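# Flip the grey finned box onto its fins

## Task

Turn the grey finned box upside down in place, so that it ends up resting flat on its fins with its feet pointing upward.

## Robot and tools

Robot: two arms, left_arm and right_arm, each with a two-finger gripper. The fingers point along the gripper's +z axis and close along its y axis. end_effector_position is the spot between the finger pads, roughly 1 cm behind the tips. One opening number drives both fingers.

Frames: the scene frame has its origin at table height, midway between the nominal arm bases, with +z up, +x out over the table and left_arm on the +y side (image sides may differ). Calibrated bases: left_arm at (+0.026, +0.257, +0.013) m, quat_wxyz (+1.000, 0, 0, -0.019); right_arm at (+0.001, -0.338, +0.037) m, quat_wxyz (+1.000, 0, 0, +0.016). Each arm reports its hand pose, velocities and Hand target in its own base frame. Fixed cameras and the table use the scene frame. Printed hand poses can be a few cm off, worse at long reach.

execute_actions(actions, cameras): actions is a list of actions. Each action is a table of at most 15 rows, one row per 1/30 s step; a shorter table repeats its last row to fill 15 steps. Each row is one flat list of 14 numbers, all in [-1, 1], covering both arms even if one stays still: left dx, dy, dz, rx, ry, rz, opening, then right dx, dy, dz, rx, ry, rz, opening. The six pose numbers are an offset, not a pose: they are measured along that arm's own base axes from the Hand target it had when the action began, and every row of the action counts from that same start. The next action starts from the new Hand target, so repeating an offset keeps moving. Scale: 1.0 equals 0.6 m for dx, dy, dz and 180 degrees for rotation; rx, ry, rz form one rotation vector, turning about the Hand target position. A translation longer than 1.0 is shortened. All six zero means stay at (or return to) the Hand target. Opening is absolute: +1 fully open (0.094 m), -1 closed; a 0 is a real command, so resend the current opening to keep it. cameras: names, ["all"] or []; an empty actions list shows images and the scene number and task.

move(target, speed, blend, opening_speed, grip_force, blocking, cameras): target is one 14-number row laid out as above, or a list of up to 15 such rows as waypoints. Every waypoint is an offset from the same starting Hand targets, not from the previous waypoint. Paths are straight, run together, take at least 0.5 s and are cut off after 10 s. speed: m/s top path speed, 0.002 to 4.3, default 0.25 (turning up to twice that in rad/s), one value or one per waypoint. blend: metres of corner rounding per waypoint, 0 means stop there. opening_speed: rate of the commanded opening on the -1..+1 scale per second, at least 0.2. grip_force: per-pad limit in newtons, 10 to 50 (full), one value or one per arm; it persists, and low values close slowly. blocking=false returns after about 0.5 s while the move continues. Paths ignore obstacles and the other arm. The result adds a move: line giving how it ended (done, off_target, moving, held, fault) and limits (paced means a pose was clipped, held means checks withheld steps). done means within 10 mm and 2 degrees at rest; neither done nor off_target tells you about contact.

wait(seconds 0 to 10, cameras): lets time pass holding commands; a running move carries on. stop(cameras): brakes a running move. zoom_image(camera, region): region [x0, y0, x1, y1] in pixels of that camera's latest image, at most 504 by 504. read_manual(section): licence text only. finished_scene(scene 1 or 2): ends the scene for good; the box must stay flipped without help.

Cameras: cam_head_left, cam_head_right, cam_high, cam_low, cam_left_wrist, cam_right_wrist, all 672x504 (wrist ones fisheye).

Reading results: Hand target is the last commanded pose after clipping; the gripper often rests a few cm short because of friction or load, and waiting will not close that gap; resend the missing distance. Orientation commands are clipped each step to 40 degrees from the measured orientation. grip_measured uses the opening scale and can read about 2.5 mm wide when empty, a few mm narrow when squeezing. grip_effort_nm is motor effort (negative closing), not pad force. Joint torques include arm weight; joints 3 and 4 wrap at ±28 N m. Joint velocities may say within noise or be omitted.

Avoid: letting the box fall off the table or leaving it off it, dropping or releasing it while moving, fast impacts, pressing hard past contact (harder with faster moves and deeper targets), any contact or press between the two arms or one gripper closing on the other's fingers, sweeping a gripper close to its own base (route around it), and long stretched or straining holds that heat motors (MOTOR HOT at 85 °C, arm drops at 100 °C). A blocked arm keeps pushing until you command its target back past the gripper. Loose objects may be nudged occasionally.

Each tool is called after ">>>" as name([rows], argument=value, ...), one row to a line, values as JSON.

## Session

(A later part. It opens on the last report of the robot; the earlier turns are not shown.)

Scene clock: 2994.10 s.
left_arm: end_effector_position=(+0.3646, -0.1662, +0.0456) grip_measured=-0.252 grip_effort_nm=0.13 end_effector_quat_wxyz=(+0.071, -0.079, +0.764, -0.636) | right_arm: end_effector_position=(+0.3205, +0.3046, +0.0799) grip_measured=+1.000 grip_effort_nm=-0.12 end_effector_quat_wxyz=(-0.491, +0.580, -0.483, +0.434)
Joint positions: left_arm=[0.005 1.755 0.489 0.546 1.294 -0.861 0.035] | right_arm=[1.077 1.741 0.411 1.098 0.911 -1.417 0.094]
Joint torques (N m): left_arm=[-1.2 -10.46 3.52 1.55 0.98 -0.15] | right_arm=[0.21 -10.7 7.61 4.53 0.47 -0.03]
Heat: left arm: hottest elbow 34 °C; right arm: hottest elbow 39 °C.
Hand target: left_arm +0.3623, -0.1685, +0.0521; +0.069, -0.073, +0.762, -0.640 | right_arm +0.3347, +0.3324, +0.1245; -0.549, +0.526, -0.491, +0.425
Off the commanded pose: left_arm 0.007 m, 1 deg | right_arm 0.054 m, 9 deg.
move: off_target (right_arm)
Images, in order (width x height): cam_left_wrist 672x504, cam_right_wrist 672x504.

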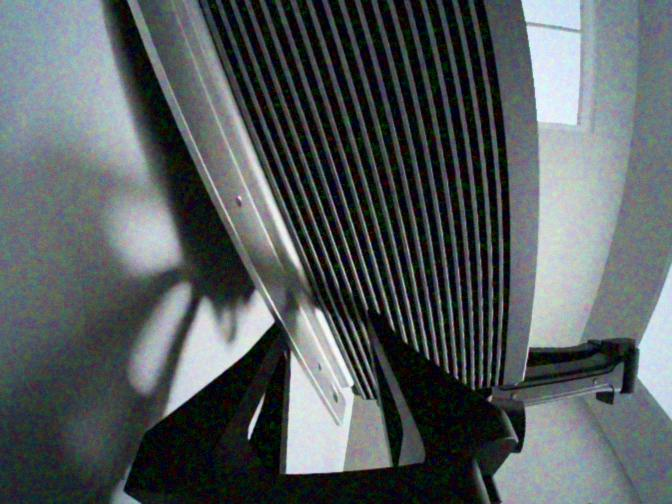

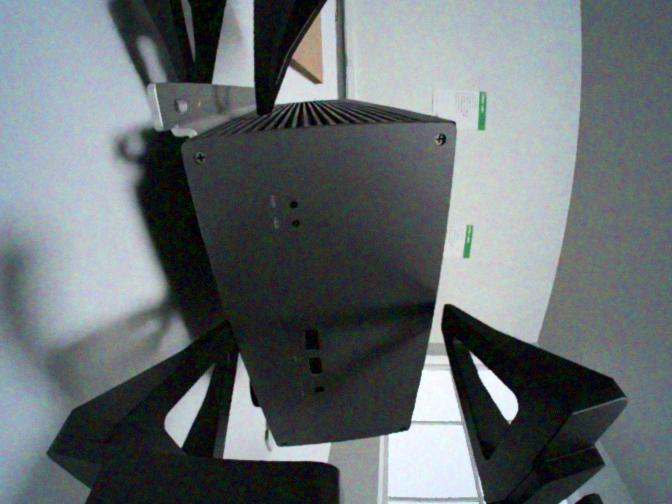

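>>> move(target=[0,-0.002,0.015,0,0,0,-0.25,-0.002,0.002,-0.033,0,0,0,1], speed=0.03, cameras=["cam_left_wrist","cam_right_wrist"])

Scene clock: 3001.90 s.
left_arm: end_effector_position=(+0.3656, -0.1648, +0.0398) grip_measured=-0.251 grip_effort_nm=0.08 end_effector_quat_wxyz=(+0.067, -0.096, +0.770, -0.627) | right_arm: end_effector_position=(+0.3181, +0.3058, +0.0703) grip_measured=+1.000 grip_effort_nm=-0.12 end_effector_quat_wxyz=(-0.500, +0.573, -0.483, +0.434)
Joint positions: left_arm=[0.005 1.755 0.489 0.516 1.267 -0.861 0.035] | right_arm=[1.086 1.807 0.411 1.192 0.921 -1.422 0.094]
Joint torques (N m): left_arm=[-1.38 -12.92 3.43 1.73 2 -0.21] | right_arm=[-0.44 -10.99 7.5 4.29 0.3 0.09]
Heat: left arm: hottest elbow 34 °C; right arm: hottest elbow 39 °C.
Hand target: left_arm +0.3623, -0.1697, +0.0611; +0.069, -0.073, +0.762, -0.640 | right_arm +0.3335, +0.3336, +0.1046; -0.549, +0.526, -0.491, +0.425
Off the commanded pose: left_arm 0.022 m, 3 deg | right_arm 0.047 m, 8 deg.
move: off_target (left_arm, right_arm)
Images, in order (width x height): cam_left_wrist 672x504, cam_right_wrist 672x504.

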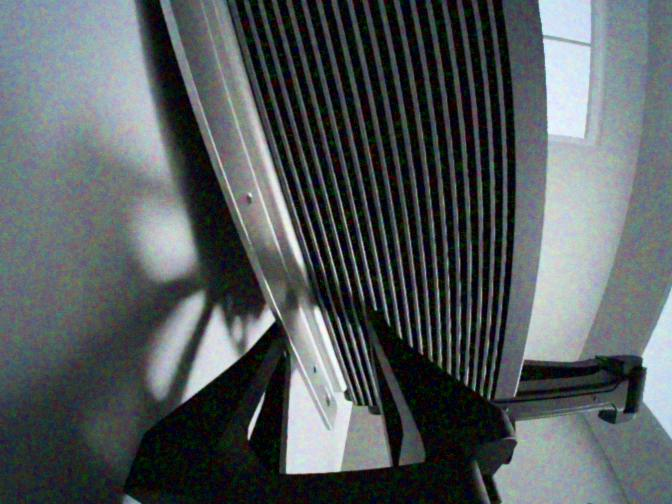

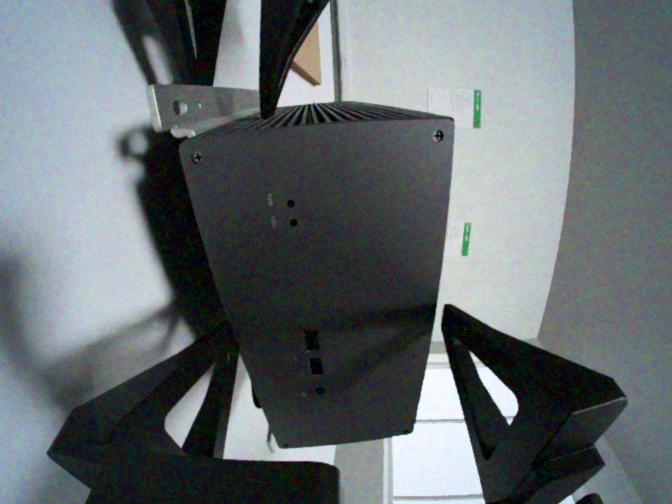

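>>> move(target=[-0.002,-0.004,0.045,0,0,0,-0.25,0,0,0,0,0,0,1], speed=0.03, cameras=["cam_right_wrist"])

Scene clock: 3009.00 s.
left_arm: end_effector_position=(+0.3633, -0.1638, +0.0559) grip_measured=-0.251 grip_effort_nm=0.05 end_effector_quat_wxyz=(+0.061, -0.112, +0.773, -0.621) | right_arm: end_effector_position=(+0.3210, +0.3099, +0.0764) grip_measured=+1.000 grip_effort_nm=-0.12 end_effector_quat_wxyz=(-0.508, +0.563, -0.484, +0.436)
Joint positions: left_arm=[0.005 1.672 0.482 0.422 1.248 -0.875 0.035] | right_arm=[1.086 1.808 0.425 1.209 0.928 -1.431 0.094]
Joint torques (N m): left_arm=[-2.26 -13.68 4.62 1.91 2.56 -0.22] | right_arm=[-0.91 -10.52 6.56 3.43 -0.11 0.04]
Heat: left arm: hottest elbow 34 °C; right arm: hottest elbow 39 °C.
Hand target: left_arm +0.3611, -0.1721, +0.0881; +0.069, -0.073, +0.762, -0.640 | right_arm +0.3334, +0.3336, +0.1045; -0.549, +0.526, -0.491, +0.425
Off the commanded pose: left_arm 0.033 m, 5 deg | right_arm 0.039 m, 7 deg.
move: off_target (left_arm, right_arm)
Images, in order (width x height): cam_right_wrist 672x504.

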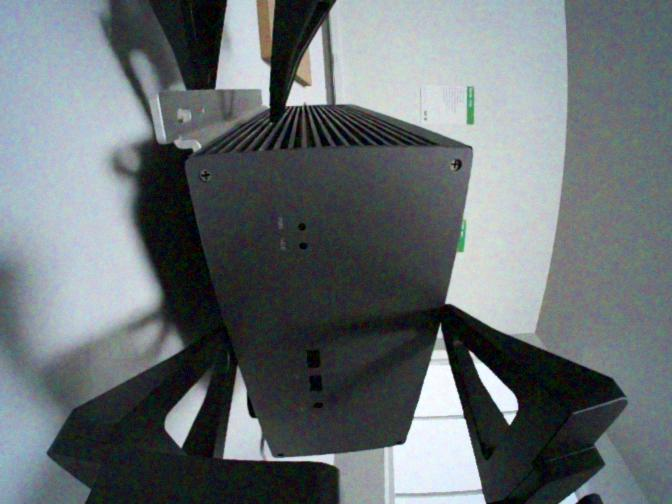

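>>> move(target=[-0.002,-0.004,0.012,0,0,0,-0.25,-0.002,-0.002,-0.04,0,0,0,1], speed=0.03, cameras=["cam_right_wrist","cam_left_wrist"])

Scene clock: 3015.80 s.
left_arm: end_effector_position=(+0.3647, -0.1637, +0.0608) grip_measured=-0.251 grip_effort_nm=0.05 end_effector_quat_wxyz=(+0.065, -0.113, +0.775, -0.619) | right_arm: end_effector_position=(+0.3190, +0.3100, +0.0638) grip_measured=+1.000 grip_effort_nm=-0.12 end_effector_quat_wxyz=(+0.521, -0.553, +0.487, -0.431)
Joint positions: left_arm=[0.003 1.65 0.482 0.41 1.237 -0.881 0.035] | right_arm=[1.091 1.888 0.426 1.319 0.929 -1.425 0.094]
Joint torques (N m): left_arm=[-2.61 -13.86 4.64 1.95 2.77 -0.3] | right_arm=[-0.62 -8.64 6.35 3.07 -0.16 0.02]
Heat: left arm: hottest elbow 34 °C; right arm: hottest elbow 38 °C.
Hand target: left_arm +0.3599, -0.1745, +0.0953; +0.069, -0.073, +0.762, -0.640 | right_arm +0.3322, +0.3325, +0.0806; +0.549, -0.526, +0.491, -0.425
Off the commanded pose: left_arm 0.036 m, 5 deg | right_arm 0.031 m, 5 deg.
move: off_target (left_arm, right_arm)
Images, in order (width x height): cam_left_wrist 672x504, cam_right_wrist 672x504.

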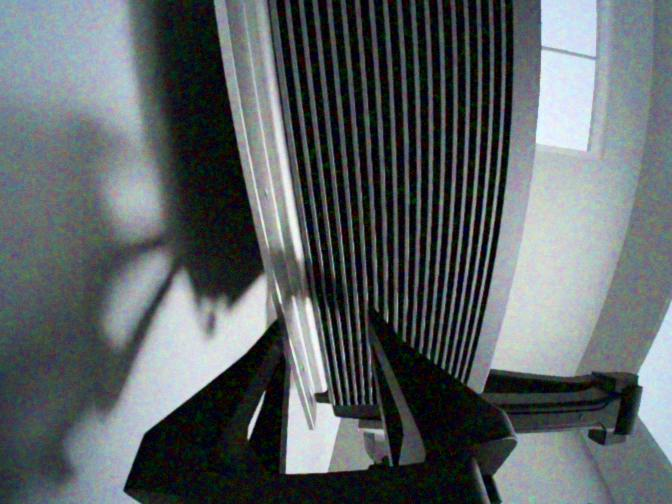

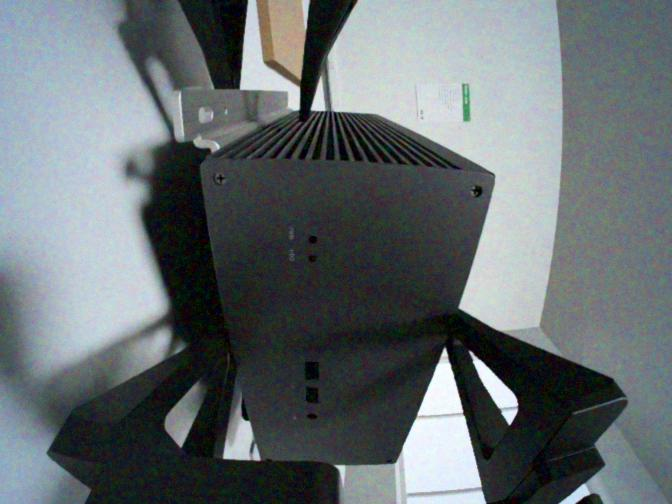

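>>> move(target=[-0.001,-0.002,0.006,0,0,0,-0.25,-0.002,-0.004,-0.045,0,0,0,1], speed=0.03, cameras=["cam_right_wrist","cam_left_wrist"])

Scene clock: 3023.47 s.
left_arm: end_effector_position=(+0.3669, -0.1626, +0.0592) grip_measured=-0.250 grip_effort_nm=0.02 end_effector_quat_wxyz=(+0.070, -0.118, +0.778, -0.613) | right_arm: end_effector_position=(+0.3186, +0.3100, +0.0530) grip_measured=+1.000 grip_effort_nm=-0.12 end_effector_quat_wxyz=(+0.539, -0.533, +0.492, -0.428)
Joint positions: left_arm=[0.003 1.648 0.482 0.407 1.217 -0.881 0.035] | right_arm=[1.094 1.98 0.437 1.454 0.938 -1.423 0.094]
Joint torques (N m): left_arm=[-2.84 -14.51 4.62 1.8 3.44 -0.33] | right_arm=[-1.44 -8 5.63 1.57 -0.5 -0.05]
Heat: left arm: hottest wrist yaw 35 °C; right arm: hottest elbow 38 °C.
Hand target: left_arm +0.3593, -0.1757, +0.0989; +0.069, -0.073, +0.762, -0.640 | right_arm +0.3311, +0.3299, +0.0537; +0.549, -0.526, +0.491, -0.425
Off the commanded pose: left_arm 0.043 m, 6 deg | right_arm 0.024 m, 1 deg.
move: off_target (left_arm, right_arm)
Images, in order (width x height): cam_left_wrist 672x504, cam_right_wrist 672x504.

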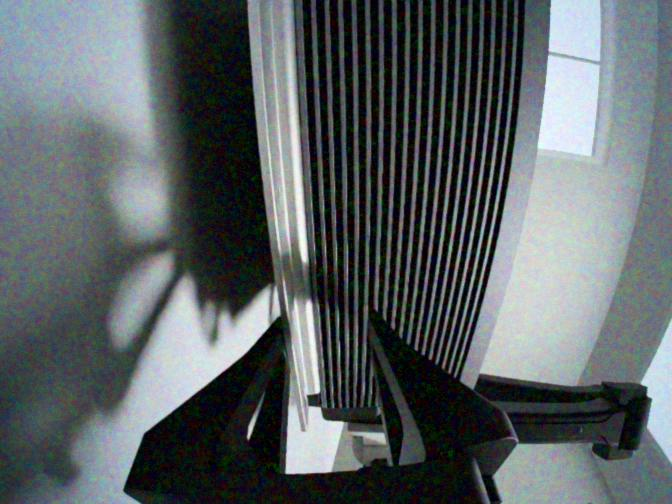

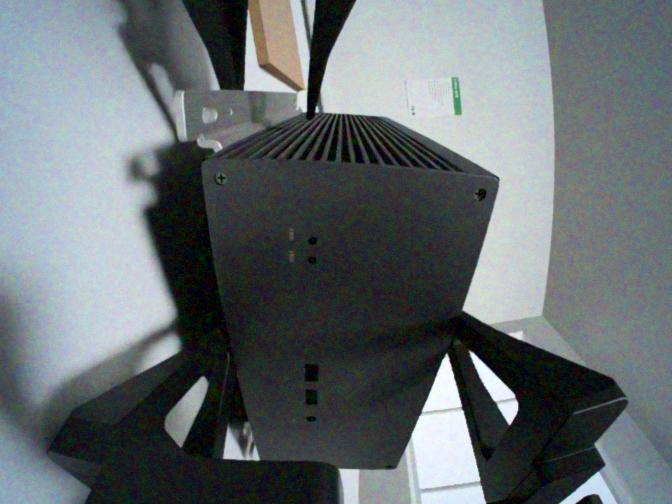

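>>> execute_actions(actions=[], cameras=["cam_head_left","cam_high","cam_low"])

>>> zoom_image(camera="cam_high", region=[220, 120, 460, 330])

>>> zoom_image(camera="cam_low", region=[230, 200, 430, 330])

Scene clock: 3042.73 s.
left_arm: end_effector_position=(+0.3669, -0.1626, +0.0592) grip_measured=-0.250 grip_effort_nm=0.02 end_effector_quat_wxyz=(+0.070, -0.118, +0.778, -0.613) | right_arm: end_effector_position=(+0.3186, +0.3100, +0.0530) grip_measured=+1.000 grip_effort_nm=-0.12 end_effector_quat_wxyz=(+0.539, -0.533, +0.492, -0.428)
Joint positions: left_arm=[0.003 1.648 0.482 0.407 1.217 -0.881 0.035] | right_arm=[1.094 1.98 0.437 1.454 0.938 -1.423 0.094]
Joint velocities: within noise
Joint torques (N m): left_arm=[-2.96 -14.45 4.63 1.78 3.44 -0.32] | right_arm=[-1.73 -8.35 5.74 1.65 -0.54 -0.05]
Heat: left arm: hottest wrist yaw 46 °C; right arm: hottest elbow 37 °C.
Hand target: left_arm +0.3593, -0.1757, +0.0989; +0.069, -0.073, +0.762, -0.640 | right_arm +0.3311, +0.3299, +0.0537; +0.549, -0.526, +0.491, -0.425
Tool commands: left_gripper/opening=-0.25 right_gripper/opening=+1.0
Off the commanded pose: left_arm 0.043 m, 6 deg | right_arm 0.024 m, 1 deg.
Images, in order (width x height): cam_head_left 672x504, cam_high 672x504, cam_low 672x504.

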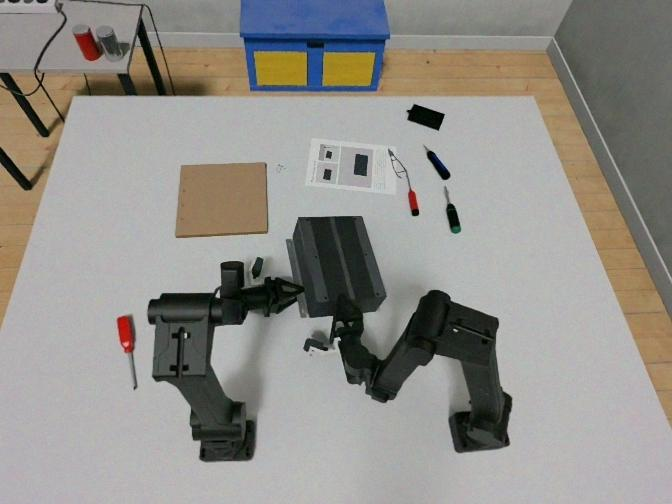

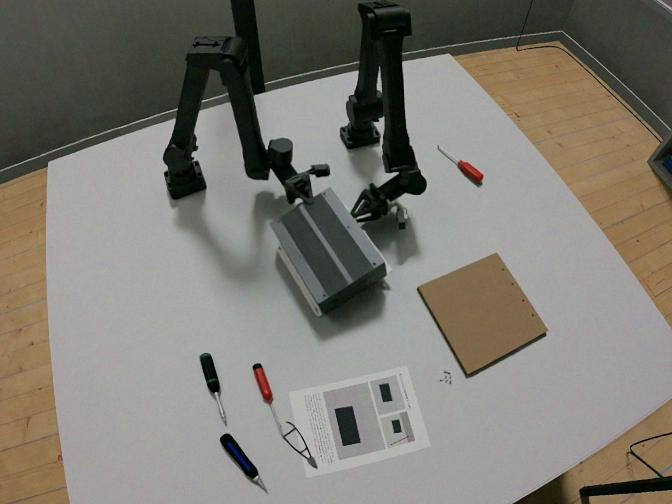

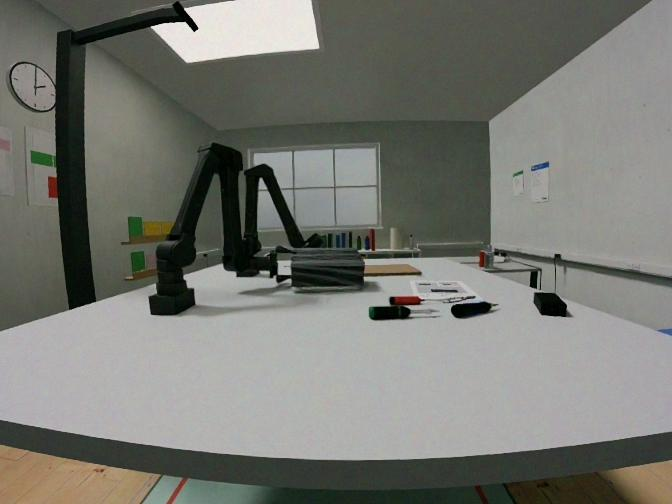

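Scaled by 2.100.

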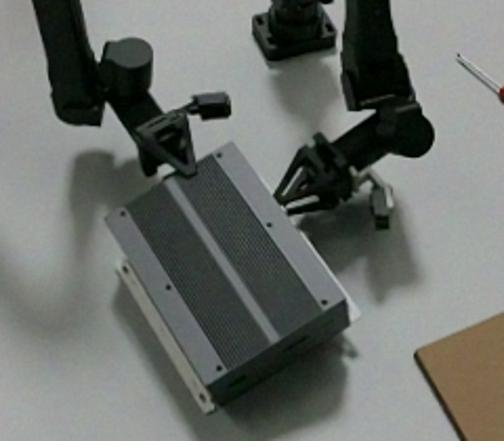

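Scaled by 2.520.

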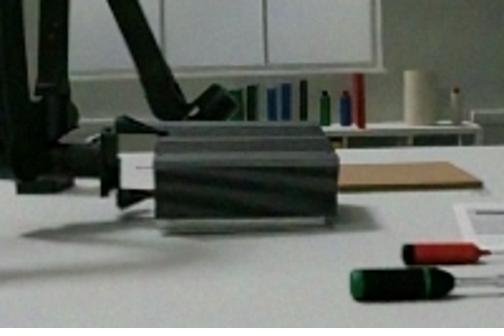

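>>> move(target=[0,0,0,0,0,0,-0.25,0,0,0.05,0,0,0,1], speed=0.05)

Scene clock: 3057.80 s.
left_arm: end_effector_position=(+0.3667, -0.1628, +0.0614) grip_measured=-0.250 grip_effort_nm=0.02 end_effector_quat_wxyz=(+0.070, -0.117, +0.777, -0.614) | right_arm: end_effector_position=(+0.3198, +0.3116, +0.0599) grip_measured=+1.000 grip_effort_nm=-0.12 end_effector_quat_wxyz=(+0.524, -0.544, +0.495, -0.429)
Joint positions: left_arm=[0.003 1.642 0.482 0.404 1.221 -0.881 0.035] | right_arm=[1.094 1.911 0.437 1.336 0.943 -1.406 0.094]
Joint velocities: left_arm=[0.005 -0.015 -0.007 -0.007 0.007 -0.183 -0.001] | right_arm=[within noise]
Joint torques (N m): left_arm=[-2.96 -14.1 4.7 1.88 3.32 -0.33] | right_arm=[-1.49 -12.63 4.85 2.1 -0.7 -0.21]
Heat: left arm: hottest wrist yaw 52 °C; right arm: hottest elbow 37 °C.
Hand target: left_arm +0.3593, -0.1757, +0.0990; +0.069, -0.073, +0.762, -0.640 | right_arm +0.3310, +0.3300, +0.0836; +0.549, -0.526, +0.491, -0.425
Off the commanded pose: left_arm 0.040 m, 6 deg | right_arm 0.032 m, 4 deg.
move: off_target (left_arm, right_arm)

>>> move(target=[0.004,0.02,0.008,0,0,0,-0.25,0,0,0,0,0,0,1], speed=0.05)

Scene clock: 3070.67 s.
left_arm: end_effector_position=(+0.3583, -0.1575, +0.0640) grip_measured=-0.250 grip_effort_nm=0.02 end_effector_quat_wxyz=(+0.058, -0.117, +0.777, -0.616) | right_arm: end_effector_position=(+0.3199, +0.3129, +0.0621) grip_measured=+1.000 grip_effort_nm=-0.13 end_effector_quat_wxyz=(+0.528, -0.543, +0.494, -0.427)
Joint positions: left_arm=[0.023 1.614 0.482 0.295 1.249 -0.816 0.035] | right_arm=[1.094 1.905 0.437 1.335 0.938 -1.404 0.094]
Joint torques (N m): left_arm=[-1.49 -13.63 6.28 1.51 3.27 -0.19] | right_arm=[-1.67 -12.45 4.97 2.29 -0.52 -0.21]
Heat: left arm: hottest wrist yaw 54 °C; right arm: hottest elbow 36 °C.
Hand target: left_arm +0.3617, -0.1637, +0.1037; +0.069, -0.073, +0.762, -0.640 | right_arm +0.3310, +0.3300, +0.0836; +0.549, -0.526, +0.491, -0.425
Off the commanded pose: left_arm 0.040 m, 6 deg | right_arm 0.030 m, 3 deg.
move: off_target (left_arm, right_arm)

>>> execute_actions(actions=[], cameras=["cam_left_wrist","cam_right_wrist"])

>>> zoom_image(camera="cam_left_wrist", region=[240, 240, 400, 440])

>>> zoom_image(camera="cam_right_wrist", region=[160, 0, 420, 200])

Scene clock: 3083.40 s.
left_arm: end_effector_position=(+0.3583, -0.1575, +0.0641) grip_measured=-0.250 grip_effort_nm=0.02 end_effector_quat_wxyz=(+0.058, -0.117, +0.777, -0.616) | right_arm: end_effector_position=(+0.3199, +0.3129, +0.0621) grip_measured=+1.000 grip_effort_nm=-0.12 end_effector_quat_wxyz=(+0.528, -0.543, +0.494, -0.427)
Joint positions: left_arm=[0.023 1.614 0.482 0.295 1.249 -0.816 0.035] | right_arm=[1.094 1.905 0.437 1.335 0.938 -1.404 0.094]
Joint velocities: within noise
Joint torques (N m): left_arm=[-1.49 -13.51 6.28 1.5 3.28 -0.2] | right_arm=[-1.73 -11.99 4.85 2.15 -0.51 -0.25]
Heat: left arm: hottest wrist yaw 57 °C; right arm: hottest elbow 36 °C.
Hand target: left_arm +0.3617, -0.1637, +0.1038; +0.069, -0.073, +0.762, -0.640 | right_arm +0.3310, +0.3300, +0.0836; +0.549, -0.526, +0.491, -0.425
Tool commands: left_gripper/opening=-0.25 right_gripper/opening=+1.0
Off the commanded pose: left_arm 0.040 m, 6 deg | right_arm 0.030 m, 3 deg.
Images, in order (width x height): cam_left_wrist 672x504, cam_right_wrist 672x504.

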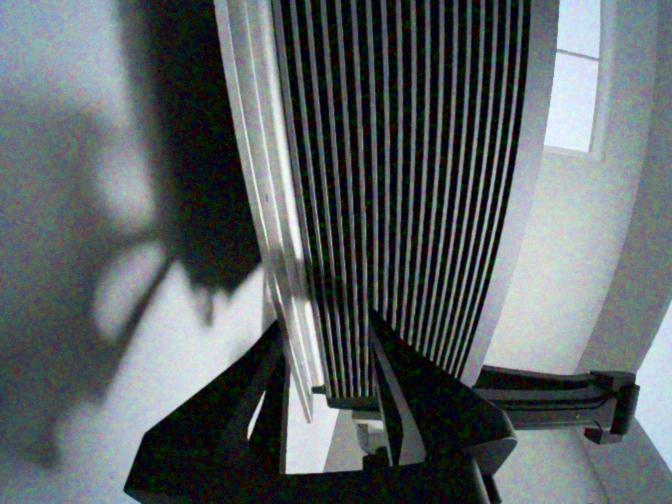

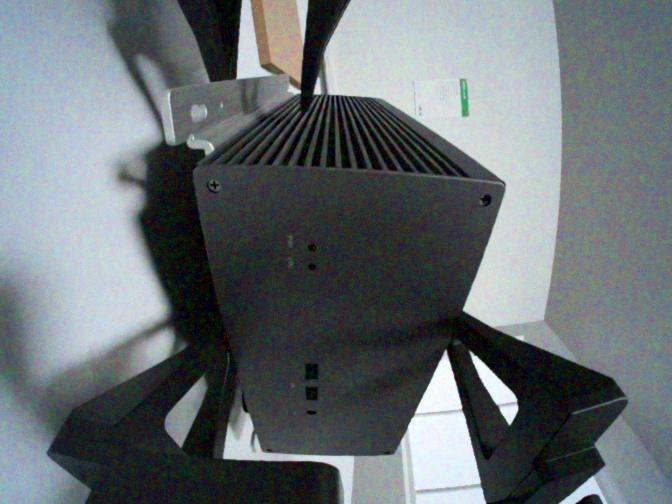

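Scaled by 2.520 from the camera's 672x504 image, which has a finer 960x720 frame.

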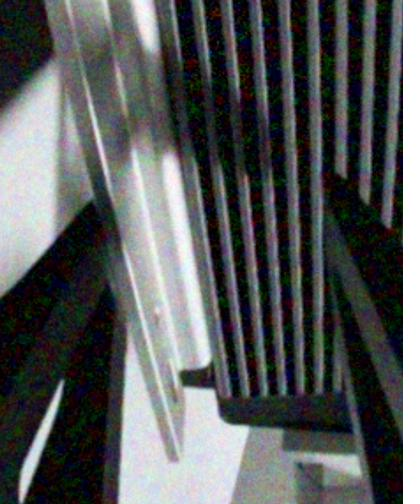

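Scaled by 1.938 from the camera's 672x504 image, which has a finer 960x720 frame.

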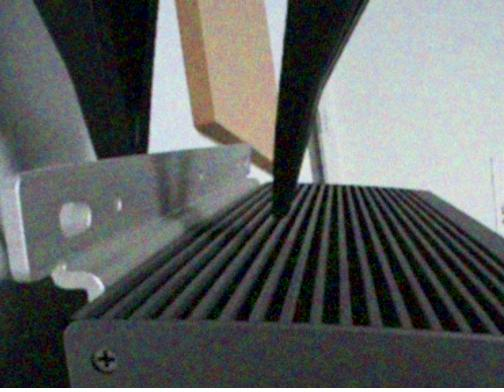

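>>> move(target=[0,0,0,0,0,0,-1,0,0,0,0,0,0,1], speed=0.05, opening_speed=0.4, cameras=["cam_left_wrist","cam_right_wrist"])

>>> zoom_image(camera="cam_left_wrist", region=[240, 240, 400, 440])

>>> zoom_image(camera="cam_right_wrist", region=[160, 0, 420, 200])

Scene clock: 3097.23 s.
left_arm: end_effector_position=(+0.3581, -0.1532, +0.0608) grip_measured=-0.939 grip_effort_nm=-1.00 end_effector_quat_wxyz=(+0.064, -0.117, +0.781, -0.610) | right_arm: end_effector_position=(+0.3204, +0.3126, +0.0671) grip_measured=+1.000 grip_effort_nm=-0.13 end_effector_quat_wxyz=(+0.540, -0.526, +0.508, -0.415)
Joint positions: left_arm=[0.033 1.614 0.482 0.267 1.241 -0.778 0.003] | right_arm=[1.094 1.893 0.437 1.335 0.944 -1.359 0.094]
Joint torques (N m): left_arm=[-2.32 -13.8 6.52 1.65 3.68 -0.42] | right_arm=[-1.79 -11.05 5.16 1.88 -0.69 -0.67]
Heat: left arm: hottest wrist yaw 59 °C; right arm: hottest elbow 36 °C.
Hand target: left_arm +0.3617, -0.1637, +0.1038; +0.069, -0.073, +0.762, -0.640 | right_arm +0.3310, +0.3300, +0.0836; +0.549, -0.526, +0.491, -0.425
Off the commanded pose: left_arm 0.044 m, 7 deg | right_arm 0.026 m, 3 deg.
move: off_target (left_arm, right_arm)
Images, in order (width x height): cam_left_wrist 672x504, cam_right_wrist 672x504.

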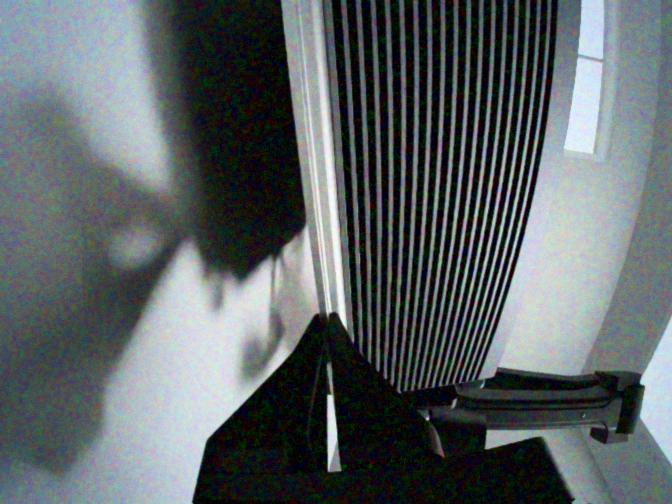

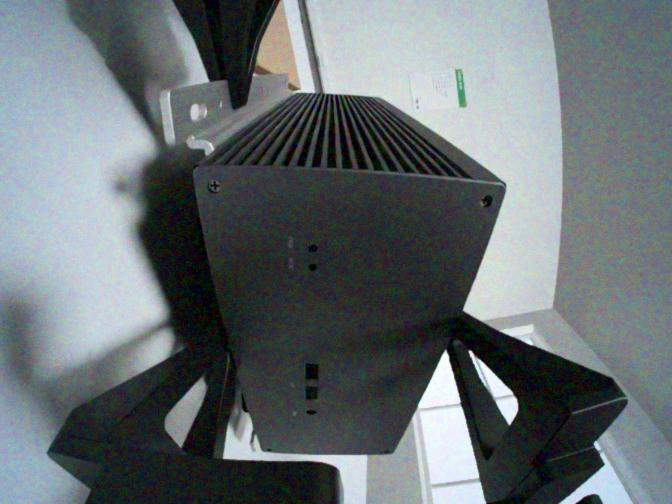

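Scaled by 2.520 from the camera's 672x504 image, which has a finer 960x720 frame.

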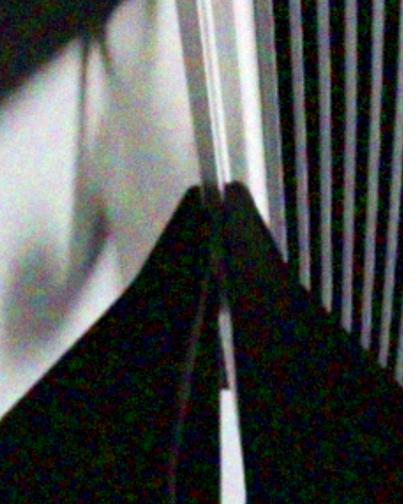

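Scaled by 1.938 from the camera's 672x504 image, which has a finer 960x720 frame.

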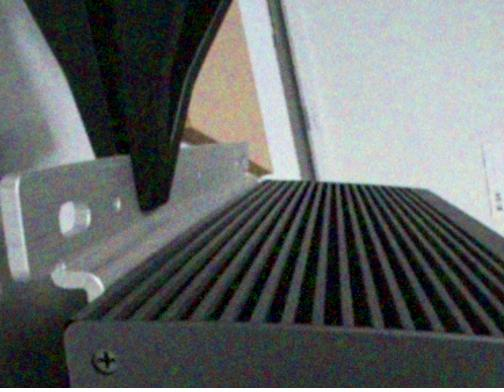

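>>> move([
  [0,0,0,0,0,0,-1,0,-0.003,-0.04,0,0,0,1],
  [0,0,0,0,0,0,-1,-0.15,-0.02,-0.035,0,0,0,1],
], speed=[0.03,0.06], cameras=["cam_right_wrist"])

Scene clock: 3109.13 s.
left_arm: end_effector_position=(+0.3242, -0.1684, +0.0562) grip_measured=-0.937 grip_effort_nm=-1.01 end_effector_quat_wxyz=(+0.031, -0.088, +0.778, -0.621) | right_arm: end_effector_position=(+0.2656, +0.3047, +0.0600) grip_measured=+1.000 grip_effort_nm=-0.13 end_effector_quat_wxyz=(+0.539, -0.502, +0.517, -0.436)
Joint positions: left_arm=[-0.002 1.604 0.443 0.202 1.29 -0.693 0.003] | right_arm=[1.263 1.955 0.392 1.463 1.17 -1.359 0.094]
Joint torques (N m): left_arm=[0.5 -13.33 9.48 2.26 1.89 -0.97] | right_arm=[5.07 -9.82 -0.31 2.65 -0.03 -0.28]
Heat: left arm: hottest wrist yaw 63 °C; right arm: hottest elbow 35 °C.
Hand target: left_arm +0.3617, -0.1637, +0.1037; +0.069, -0.073, +0.762, -0.640 | right_arm +0.2411, +0.3181, +0.0627; +0.549, -0.526, +0.491, -0.425
Off the commanded pose: left_arm 0.061 m, 6 deg | right_arm 0.028 m, 4 deg.
move: off_target (left_arm, right_arm)
Images, in order (width x height): cam_right_wrist 672x504.

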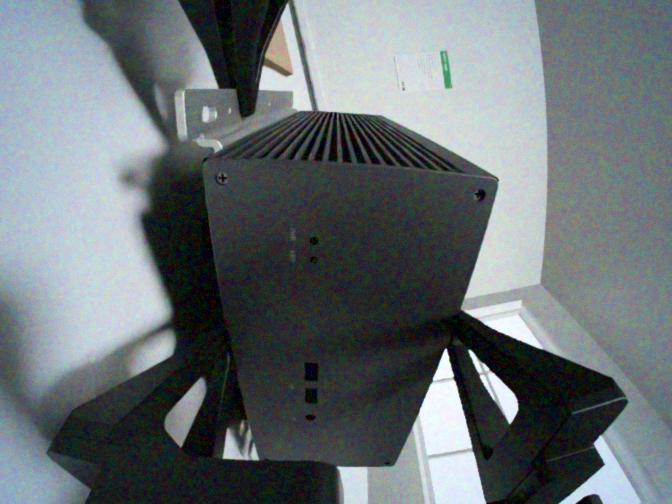

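>>> move([
  [0,0,0,0,0,0,-1,0.13,0.018,0.0,0,0,0,1],
  [0,0,0,0,0,0,-1,0.13,0.018,-0.05,0,0,0,1],
], speed=[0.06,0.03], cameras=["cam_right_wrist"])

Scene clock: 3120.20 s.
left_arm: end_effector_position=(+0.3504, -0.1513, +0.0550) grip_measured=-0.938 grip_effort_nm=-1.01 end_effector_quat_wxyz=(+0.069, -0.106, +0.790, -0.600) | right_arm: end_effector_position=(+0.3067, +0.3165, +0.0536) grip_measured=+1.000 grip_effort_nm=-0.13 end_effector_quat_wxyz=(+0.569, -0.502, +0.503, -0.415)
Joint positions: left_arm=[0.037 1.603 0.474 0.198 1.228 -0.687 0.003] | right_arm=[1.137 2.035 0.447 1.571 0.983 -1.399 0.094]
Joint torques (N m): left_arm=[-2.37 -13.22 7.83 1.81 4.33 -0.86] | right_arm=[-2.37 -6.3 4.3 0.5 -1.17 -0.24]
Heat: left arm: hottest wrist yaw 59 °C; right arm: hottest elbow 35 °C.
Hand target: left_arm +0.3618, -0.1636, +0.1038; +0.069, -0.073, +0.762, -0.640 | right_arm +0.3190, +0.3288, +0.0326; +0.549, -0.526, +0.491, -0.425
Off the commanded pose: left_arm 0.052 m, 7 deg | right_arm 0.027 m, 4 deg.
move: off_target (left_arm, right_arm)
Images, in order (width x height): cam_right_wrist 672x504.

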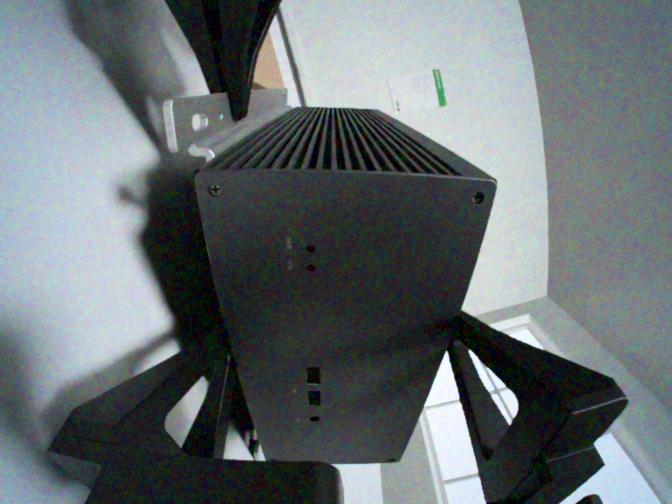

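>>> move(target=[0,0,0,0,0,0,-1,0,0,-0.03,-0.006,0.044,0,1], speed=0.03, cameras=["cam_right_wrist","cam_low"])

>>> zoom_image(camera="cam_low", region=[230, 200, 430, 330])

Scene clock: 3145.23 s.
left_arm: end_effector_position=(+0.3527, -0.1479, +0.0535) grip_measured=-0.938 grip_effort_nm=-1.01 end_effector_quat_wxyz=(+0.074, -0.111, +0.792, -0.596) | right_arm: end_effector_position=(+0.3083, +0.3208, +0.0514) grip_measured=+1.000 grip_effort_nm=-0.12 end_effector_quat_wxyz=(+0.552, -0.509, +0.538, -0.383)
Joint positions: left_arm=[0.045 1.603 0.474 0.198 1.216 -0.687 0.003] | right_arm=[1.137 1.926 0.447 1.304 0.98 -1.218 0.094]
Joint torques (N m): left_arm=[-3.08 -12.98 7.88 1.76 4.78 -0.83] | right_arm=[-2.55 -3.78 4.29 -1.39 -2.09 -0.2]
Heat: left arm: hottest wrist yaw 82 °C; right arm: hottest elbow 34 °C.
Hand target: left_arm +0.3617, -0.1637, +0.1038; +0.069, -0.073, +0.762, -0.640 | right_arm +0.3190, +0.3288, +0.0145; +0.509, -0.560, +0.523, -0.392
Off the commanded pose: left_arm 0.053 m, 8 deg | right_arm 0.039 m, 8 deg.
move: off_target (left_arm, right_arm)
Images, in order (width x height): cam_low 672x504, cam_right_wrist 672x504.

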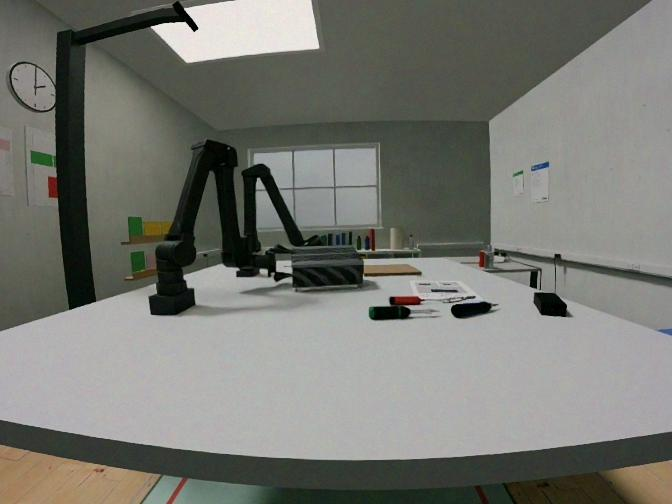

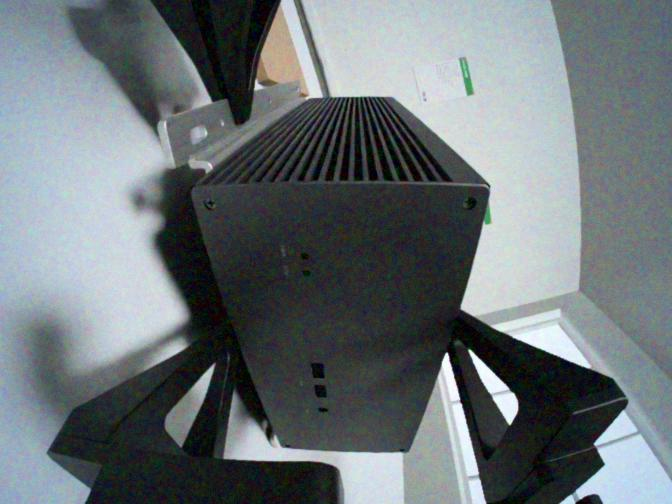

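Scaled by 2.520.

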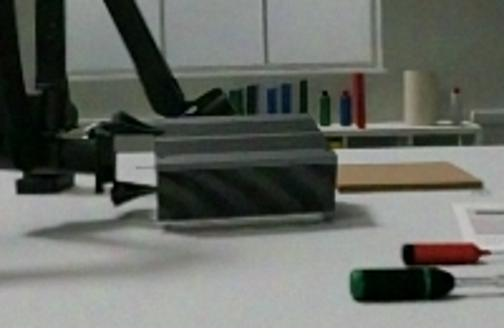

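>>> move(target=[-0.01,0.02,-0.05,0,0,0,-1,0,0,0.065,0,0,0,1], speed=0.06)

Scene clock: 3150.63 s.
left_arm: end_effector_position=(+0.3507, -0.1443, +0.0479) grip_measured=-0.939 grip_effort_nm=-1.01 end_effector_quat_wxyz=(+0.075, -0.096, +0.784, -0.608) | right_arm: end_effector_position=(+0.3100, +0.3230, +0.0531) grip_measured=+1.000 grip_effort_nm=-0.12 end_effector_quat_wxyz=(+0.516, -0.553, +0.528, -0.387)
Joint positions: left_arm=[0.063 1.645 0.479 0.208 1.262 -0.633 0.003] | right_arm=[1.127 1.831 0.447 1.093 0.942 -1.214 0.094]
Joint torques (N m): left_arm=[-1.73 -9.82 6.22 2 3.88 -0.52] | right_arm=[-2.2 -9.76 4.42 1.03 -0.54 -0.22]
Heat: left arm: hottest wrist yaw 86 °C; right arm: hottest elbow 34 °C. Fold the left arm in close to its base, or ease its load, before you think long.
Hand target: left_arm +0.3556, -0.1517, +0.0737; +0.069, -0.073, +0.762, -0.640 | right_arm +0.3190, +0.3288, +0.0535; +0.509, -0.560, +0.523, -0.392
Off the commanded pose: left_arm 0.027 m, 5 deg | right_arm 0.011 m, 1 deg.
MOTOR HOT: joint 5 (wrist yaw) of the left arm reports 86 °C; the controller stops that arm at 100 °C. To cool a motor, set the load down, stop pushing, or move to a pose that needs little force.
move: off_target (left_arm, right_arm)

>>> move(target=[-0.005,0.012,-0.04,0,0,0,-1,0,0,0.06,0,0,0,1], speed=0.08)

Scene clock: 3155.83 s.
left_arm: end_effector_position=(+0.3432, -0.1454, +0.0402) grip_measured=-0.940 grip_effort_nm=-1.01 end_effector_quat_wxyz=(+0.050, -0.096, +0.768, -0.631) | right_arm: end_effector_position=(+0.3076, +0.3239, +0.0588) grip_measured=+1.000 grip_effort_nm=-0.12 end_effector_quat_wxyz=(-0.485, +0.590, -0.515, +0.389)
Joint positions: left_arm=[0.071 1.706 0.48 0.231 1.331 -0.633 0.003] | right_arm=[1.126 1.736 0.447 0.907 0.914 -1.222 0.094]
Joint torques (N m): left_arm=[-0.56 -8.35 5.23 2.62 1.69 0.02] | right_arm=[-1.9 -14.39 4.6 2.51 0.79 -0.09]
Heat: left arm: hottest wrist yaw 85 °C; right arm: hottest elbow 34 °C. Fold the left arm in close to its base, or ease its load, before you think long.
Hand target: left_arm +0.3526, -0.1445, +0.0497; +0.069, -0.073, +0.762, -0.640 | right_arm +0.3191, +0.3287, +0.0896; -0.509, +0.559, -0.524, +0.392
Off the commanded pose: left_arm 0.013 m, 4 deg | right_arm 0.033 m, 5 deg.
MOTOR HOT: still on. Joint 5 (wrist yaw) of the left arm reports 85 °C.
move: off_target (left_arm, right_arm)

>>> move(target=[0,0,0,0,0,0,-1,0,0,0.01,0.072,0.008,0,1], speed=0.06, cameras=["cam_right_wrist"])

Scene clock: 3201.97 s.
left_arm: end_effector_position=(+0.3441, -0.1443, +0.0408) grip_measured=-0.940 grip_effort_nm=-1.01 end_effector_quat_wxyz=(+0.053, -0.095, +0.768, -0.631) | right_arm: end_effector_position=(+0.3085, +0.3202, +0.0571) grip_measured=+1.000 grip_effort_nm=-0.12 end_effector_quat_wxyz=(+0.515, -0.555, +0.558, -0.340)
Joint positions: left_arm=[0.074 1.706 0.48 0.237 1.332 -0.633 0.003] | right_arm=[1.11 1.728 0.432 0.914 0.876 -1.067 0.094]
Joint torques (N m): left_arm=[-0.62 -8.47 5.22 2.47 1.66 -0.01] | right_arm=[-1.38 -13.92 4.6 4.15 0.42 0.22]
Heat: left arm: hottest wrist yaw 57 °C; right arm: hottest elbow 34 °C.
Hand target: left_arm +0.3527, -0.1445, +0.0498; +0.069, -0.073, +0.762, -0.640 | right_arm +0.3191, +0.3289, +0.0956; +0.562, -0.503, +0.571, -0.324
Off the commanded pose: left_arm 0.012 m, 3 deg | right_arm 0.041 m, 8 deg.
MOTOR HOT: cleared for the motors of the left arm.
move: off_target (left_arm, right_arm)
Images, in order (width x height): cam_right_wrist 672x504.

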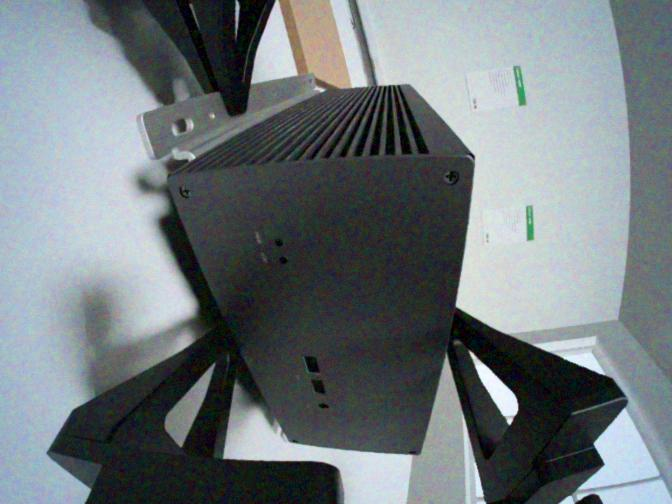

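>>> move([
  [0,0,0.075,0,0,0,-1,0,0,-0.04,0,0,0,1],
  [0,0,0.08,0,0,0,-1,0,0,-0.085,0,0,0,1],
], speed=0.05, blend=[0.01,0], cameras=["cam_right_wrist"])

Scene clock: 3303.77 s.
left_arm: end_effector_position=(+0.3417, -0.1421, +0.0537) grip_measured=-0.940 grip_effort_nm=-1.01 end_effector_quat_wxyz=(+0.062, -0.096, +0.785, -0.609) | right_arm: end_effector_position=(+0.3119, +0.3238, +0.0545) grip_measured=+1.000 grip_effort_nm=-0.10 end_effector_quat_wxyz=(+0.567, -0.504, +0.565, -0.324)
Joint positions: left_arm=[0.074 1.609 0.482 0.078 1.278 -0.561 0.003] | right_arm=[1.11 1.853 0.432 1.186 0.886 -1.063 0.094]
Joint torques (N m): left_arm=[-0.73 -13.51 7.01 0.76 3.81 -0.6] | right_arm=[-1.49 -6.42 4.31 1.59 -0.04 0.19]
Heat: left arm: hottest wrist yaw 49 °C; right arm: hottest elbow 34 °C.
Hand target: left_arm +0.3527, -0.1445, +0.0977; +0.069, -0.073, +0.762, -0.640 | right_arm +0.3191, +0.3289, +0.0447; +0.563, -0.503, +0.571, -0.324
Off the commanded pose: left_arm 0.046 m, 5 deg | right_arm 0.013 m, 1 deg.
move: off_target (left_arm, right_arm)
Images, in order (width x height): cam_right_wrist 672x504.

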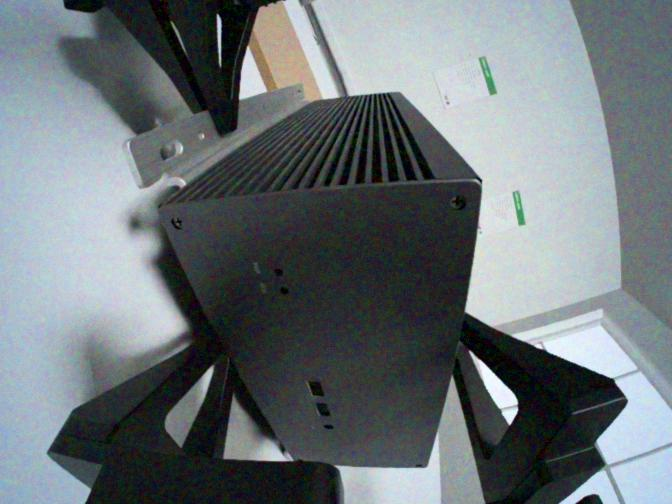

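>>> move([
  [0,0,0,0,0,0,-1,0,0,0.01,-0.033,-0.0037,0,1],
  [0,0,0,0,0,0,-1,0,0,-0.012,-0.033,-0.0037,0,1],
], speed=0.05, cameras=["cam_right_wrist"])

Scene clock: 3317.67 s.
left_arm: end_effector_position=(+0.3408, -0.1420, +0.0527) grip_measured=-0.940 grip_effort_nm=-1.01 end_effector_quat_wxyz=(+0.061, -0.095, +0.786, -0.608) | right_arm: end_effector_position=(+0.3147, +0.3230, +0.0527) grip_measured=+1.000 grip_effort_nm=-0.10 end_effector_quat_wxyz=(+0.553, -0.514, +0.554, -0.351)
Joint positions: left_arm=[0.074 1.609 0.484 0.061 1.276 -0.546 0.003] | right_arm=[1.11 1.867 0.445 1.185 0.914 -1.125 0.094]
Joint torques (N m): left_arm=[-0.67 -13.51 7.15 0.8 3.93 -0.65] | right_arm=[-1.26 -6.01 3.84 1.1 -0.38 -0.01]
Heat: left arm: hottest wrist yaw 62 °C; right arm: hottest elbow 34 °C.
Hand target: left_arm +0.3526, -0.1445, +0.0978; +0.069, -0.073, +0.762, -0.640 | right_arm +0.3190, +0.3288, +0.0374; +0.539, -0.530, +0.550, -0.356
Off the commanded pose: left_arm 0.047 m, 5 deg | right_arm 0.017 m, 2 deg.
move: off_target (left_arm, right_arm)
Images, in order (width x height): cam_right_wrist 672x504.

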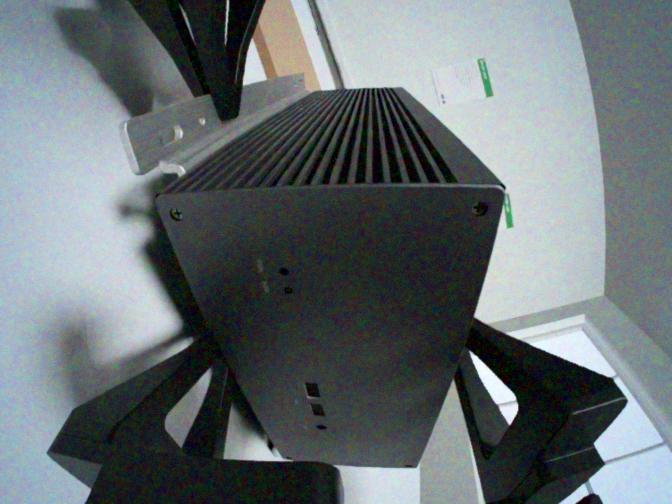

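>>> move(target=[0,0,0,0,0,0,-1,0,0,-0.035,0,0,0,1], speed=0.06)

Scene clock: 3337.83 s.
left_arm: end_effector_position=(+0.3410, -0.1412, +0.0513) grip_measured=-0.940 grip_effort_nm=-1.01 end_effector_quat_wxyz=(+0.063, -0.096, +0.788, -0.605) | right_arm: end_effector_position=(+0.3164, +0.3260, +0.0503) grip_measured=+1.000 grip_effort_nm=-0.10 end_effector_quat_wxyz=(+0.570, -0.496, +0.555, -0.348)
Joint positions: left_arm=[0.076 1.609 0.484 0.057 1.268 -0.54 0.003] | right_arm=[1.112 1.924 0.457 1.288 0.923 -1.135 0.094]
Joint torques (N m): left_arm=[-0.62 -13.39 7.2 0.8 4.25 -0.66] | right_arm=[-1.2 -4.25 3.12 0.28 -0.77 0.08]
Heat: left arm: hottest wrist yaw 73 °C; right arm: hottest elbow 34 °C.
Hand target: left_arm +0.3527, -0.1444, +0.0977; +0.069, -0.073, +0.762, -0.640 | right_arm +0.3191, +0.3286, +0.0163; +0.539, -0.530, +0.550, -0.356
Off the commanded pose: left_arm 0.048 m, 6 deg | right_arm 0.034 m, 5 deg.
move: off_target (left_arm, right_arm)

>>> move([
  [0,0,-0.02,0,0,0,-1,0,0,0.052,-0.0195,-0.0245,0,1],
  [0,0,-0.02,0,0,0,-1,-0.04,-0.004,0.052,-0.0195,-0.0245,0,1],
], speed=0.06, cameras=["cam_right_wrist"])

Scene clock: 3353.77 s.
left_arm: end_effector_position=(+0.3380, -0.1419, +0.0537) grip_measured=-0.940 grip_effort_nm=-1.01 end_effector_quat_wxyz=(+0.061, -0.090, +0.783, -0.612) | right_arm: end_effector_position=(+0.3113, +0.3211, +0.0532) grip_measured=+1.000 grip_effort_nm=-0.10 end_effector_quat_wxyz=(+0.545, -0.511, +0.534, -0.395)
Joint positions: left_arm=[0.078 1.609 0.481 0.052 1.29 -0.527 0.003] | right_arm=[1.133 1.924 0.455 1.298 0.989 -1.247 0.094]
Joint torques (N m): left_arm=[-0.73 -10.75 7.21 1.81 3.39 -0.65] | right_arm=[2.26 -9 0.55 2.28 0.12 -0.12]
Heat: left arm: hottest wrist yaw 82 °C; right arm: hottest elbow 33 °C.
Hand target: left_arm +0.3527, -0.1444, +0.0858; +0.069, -0.073, +0.762, -0.640 | right_arm +0.2951, +0.3263, +0.0476; +0.543, -0.532, +0.518, -0.392
Off the commanded pose: left_arm 0.035 m, 5 deg | right_arm 0.018 m, 3 deg.
move: off_target (left_arm, right_arm)
Images, in order (width x height): cam_right_wrist 672x504.

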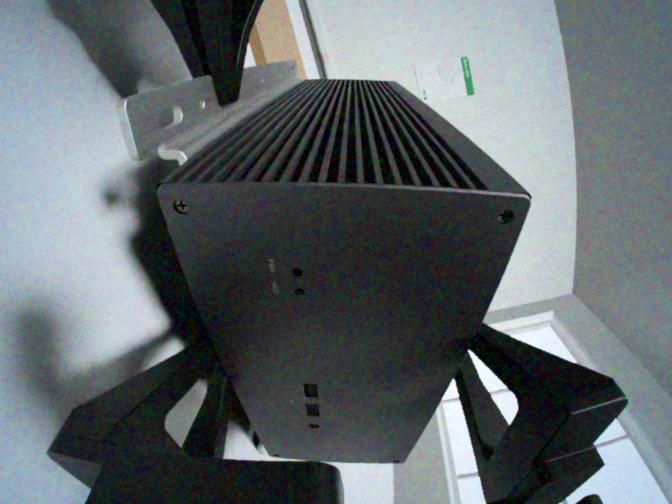

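>>> move(target=[0,0,-0.055,0,0,0,-1,0.03,0.003,0.07,0,0,0,1], speed=0.06)

Scene clock: 3363.10 s.
left_arm: end_effector_position=(+0.3361, -0.1445, +0.0427) grip_measured=-0.940 grip_effort_nm=-1.01 end_effector_quat_wxyz=(+0.042, -0.097, +0.765, -0.636) | right_arm: end_effector_position=(+0.3093, +0.3236, +0.0605) grip_measured=+1.000 grip_effort_nm=-0.10 end_effector_quat_wxyz=(+0.517, -0.558, +0.514, -0.396)
Joint positions: left_arm=[0.078 1.694 0.473 0.186 1.35 -0.607 0.003] | right_arm=[1.128 1.819 0.442 1.119 0.94 -1.269 0.094]
Joint torques (N m): left_arm=[-1.03 -8.47 6.01 2.96 1.01 -0.12] | right_arm=[-0.73 -14.33 2.91 2.8 0.33 -0.07]
Heat: left arm: hottest wrist yaw 79 °C; right arm: hottest elbow 33 °C.
Hand target: left_arm +0.3527, -0.1445, +0.0528; +0.069, -0.073, +0.762, -0.640 | right_arm +0.3131, +0.3282, +0.0897; +0.543, -0.532, +0.518, -0.392
Off the commanded pose: left_arm 0.019 m, 4 deg | right_arm 0.030 m, 4 deg.
move: off_target (left_arm, right_arm)


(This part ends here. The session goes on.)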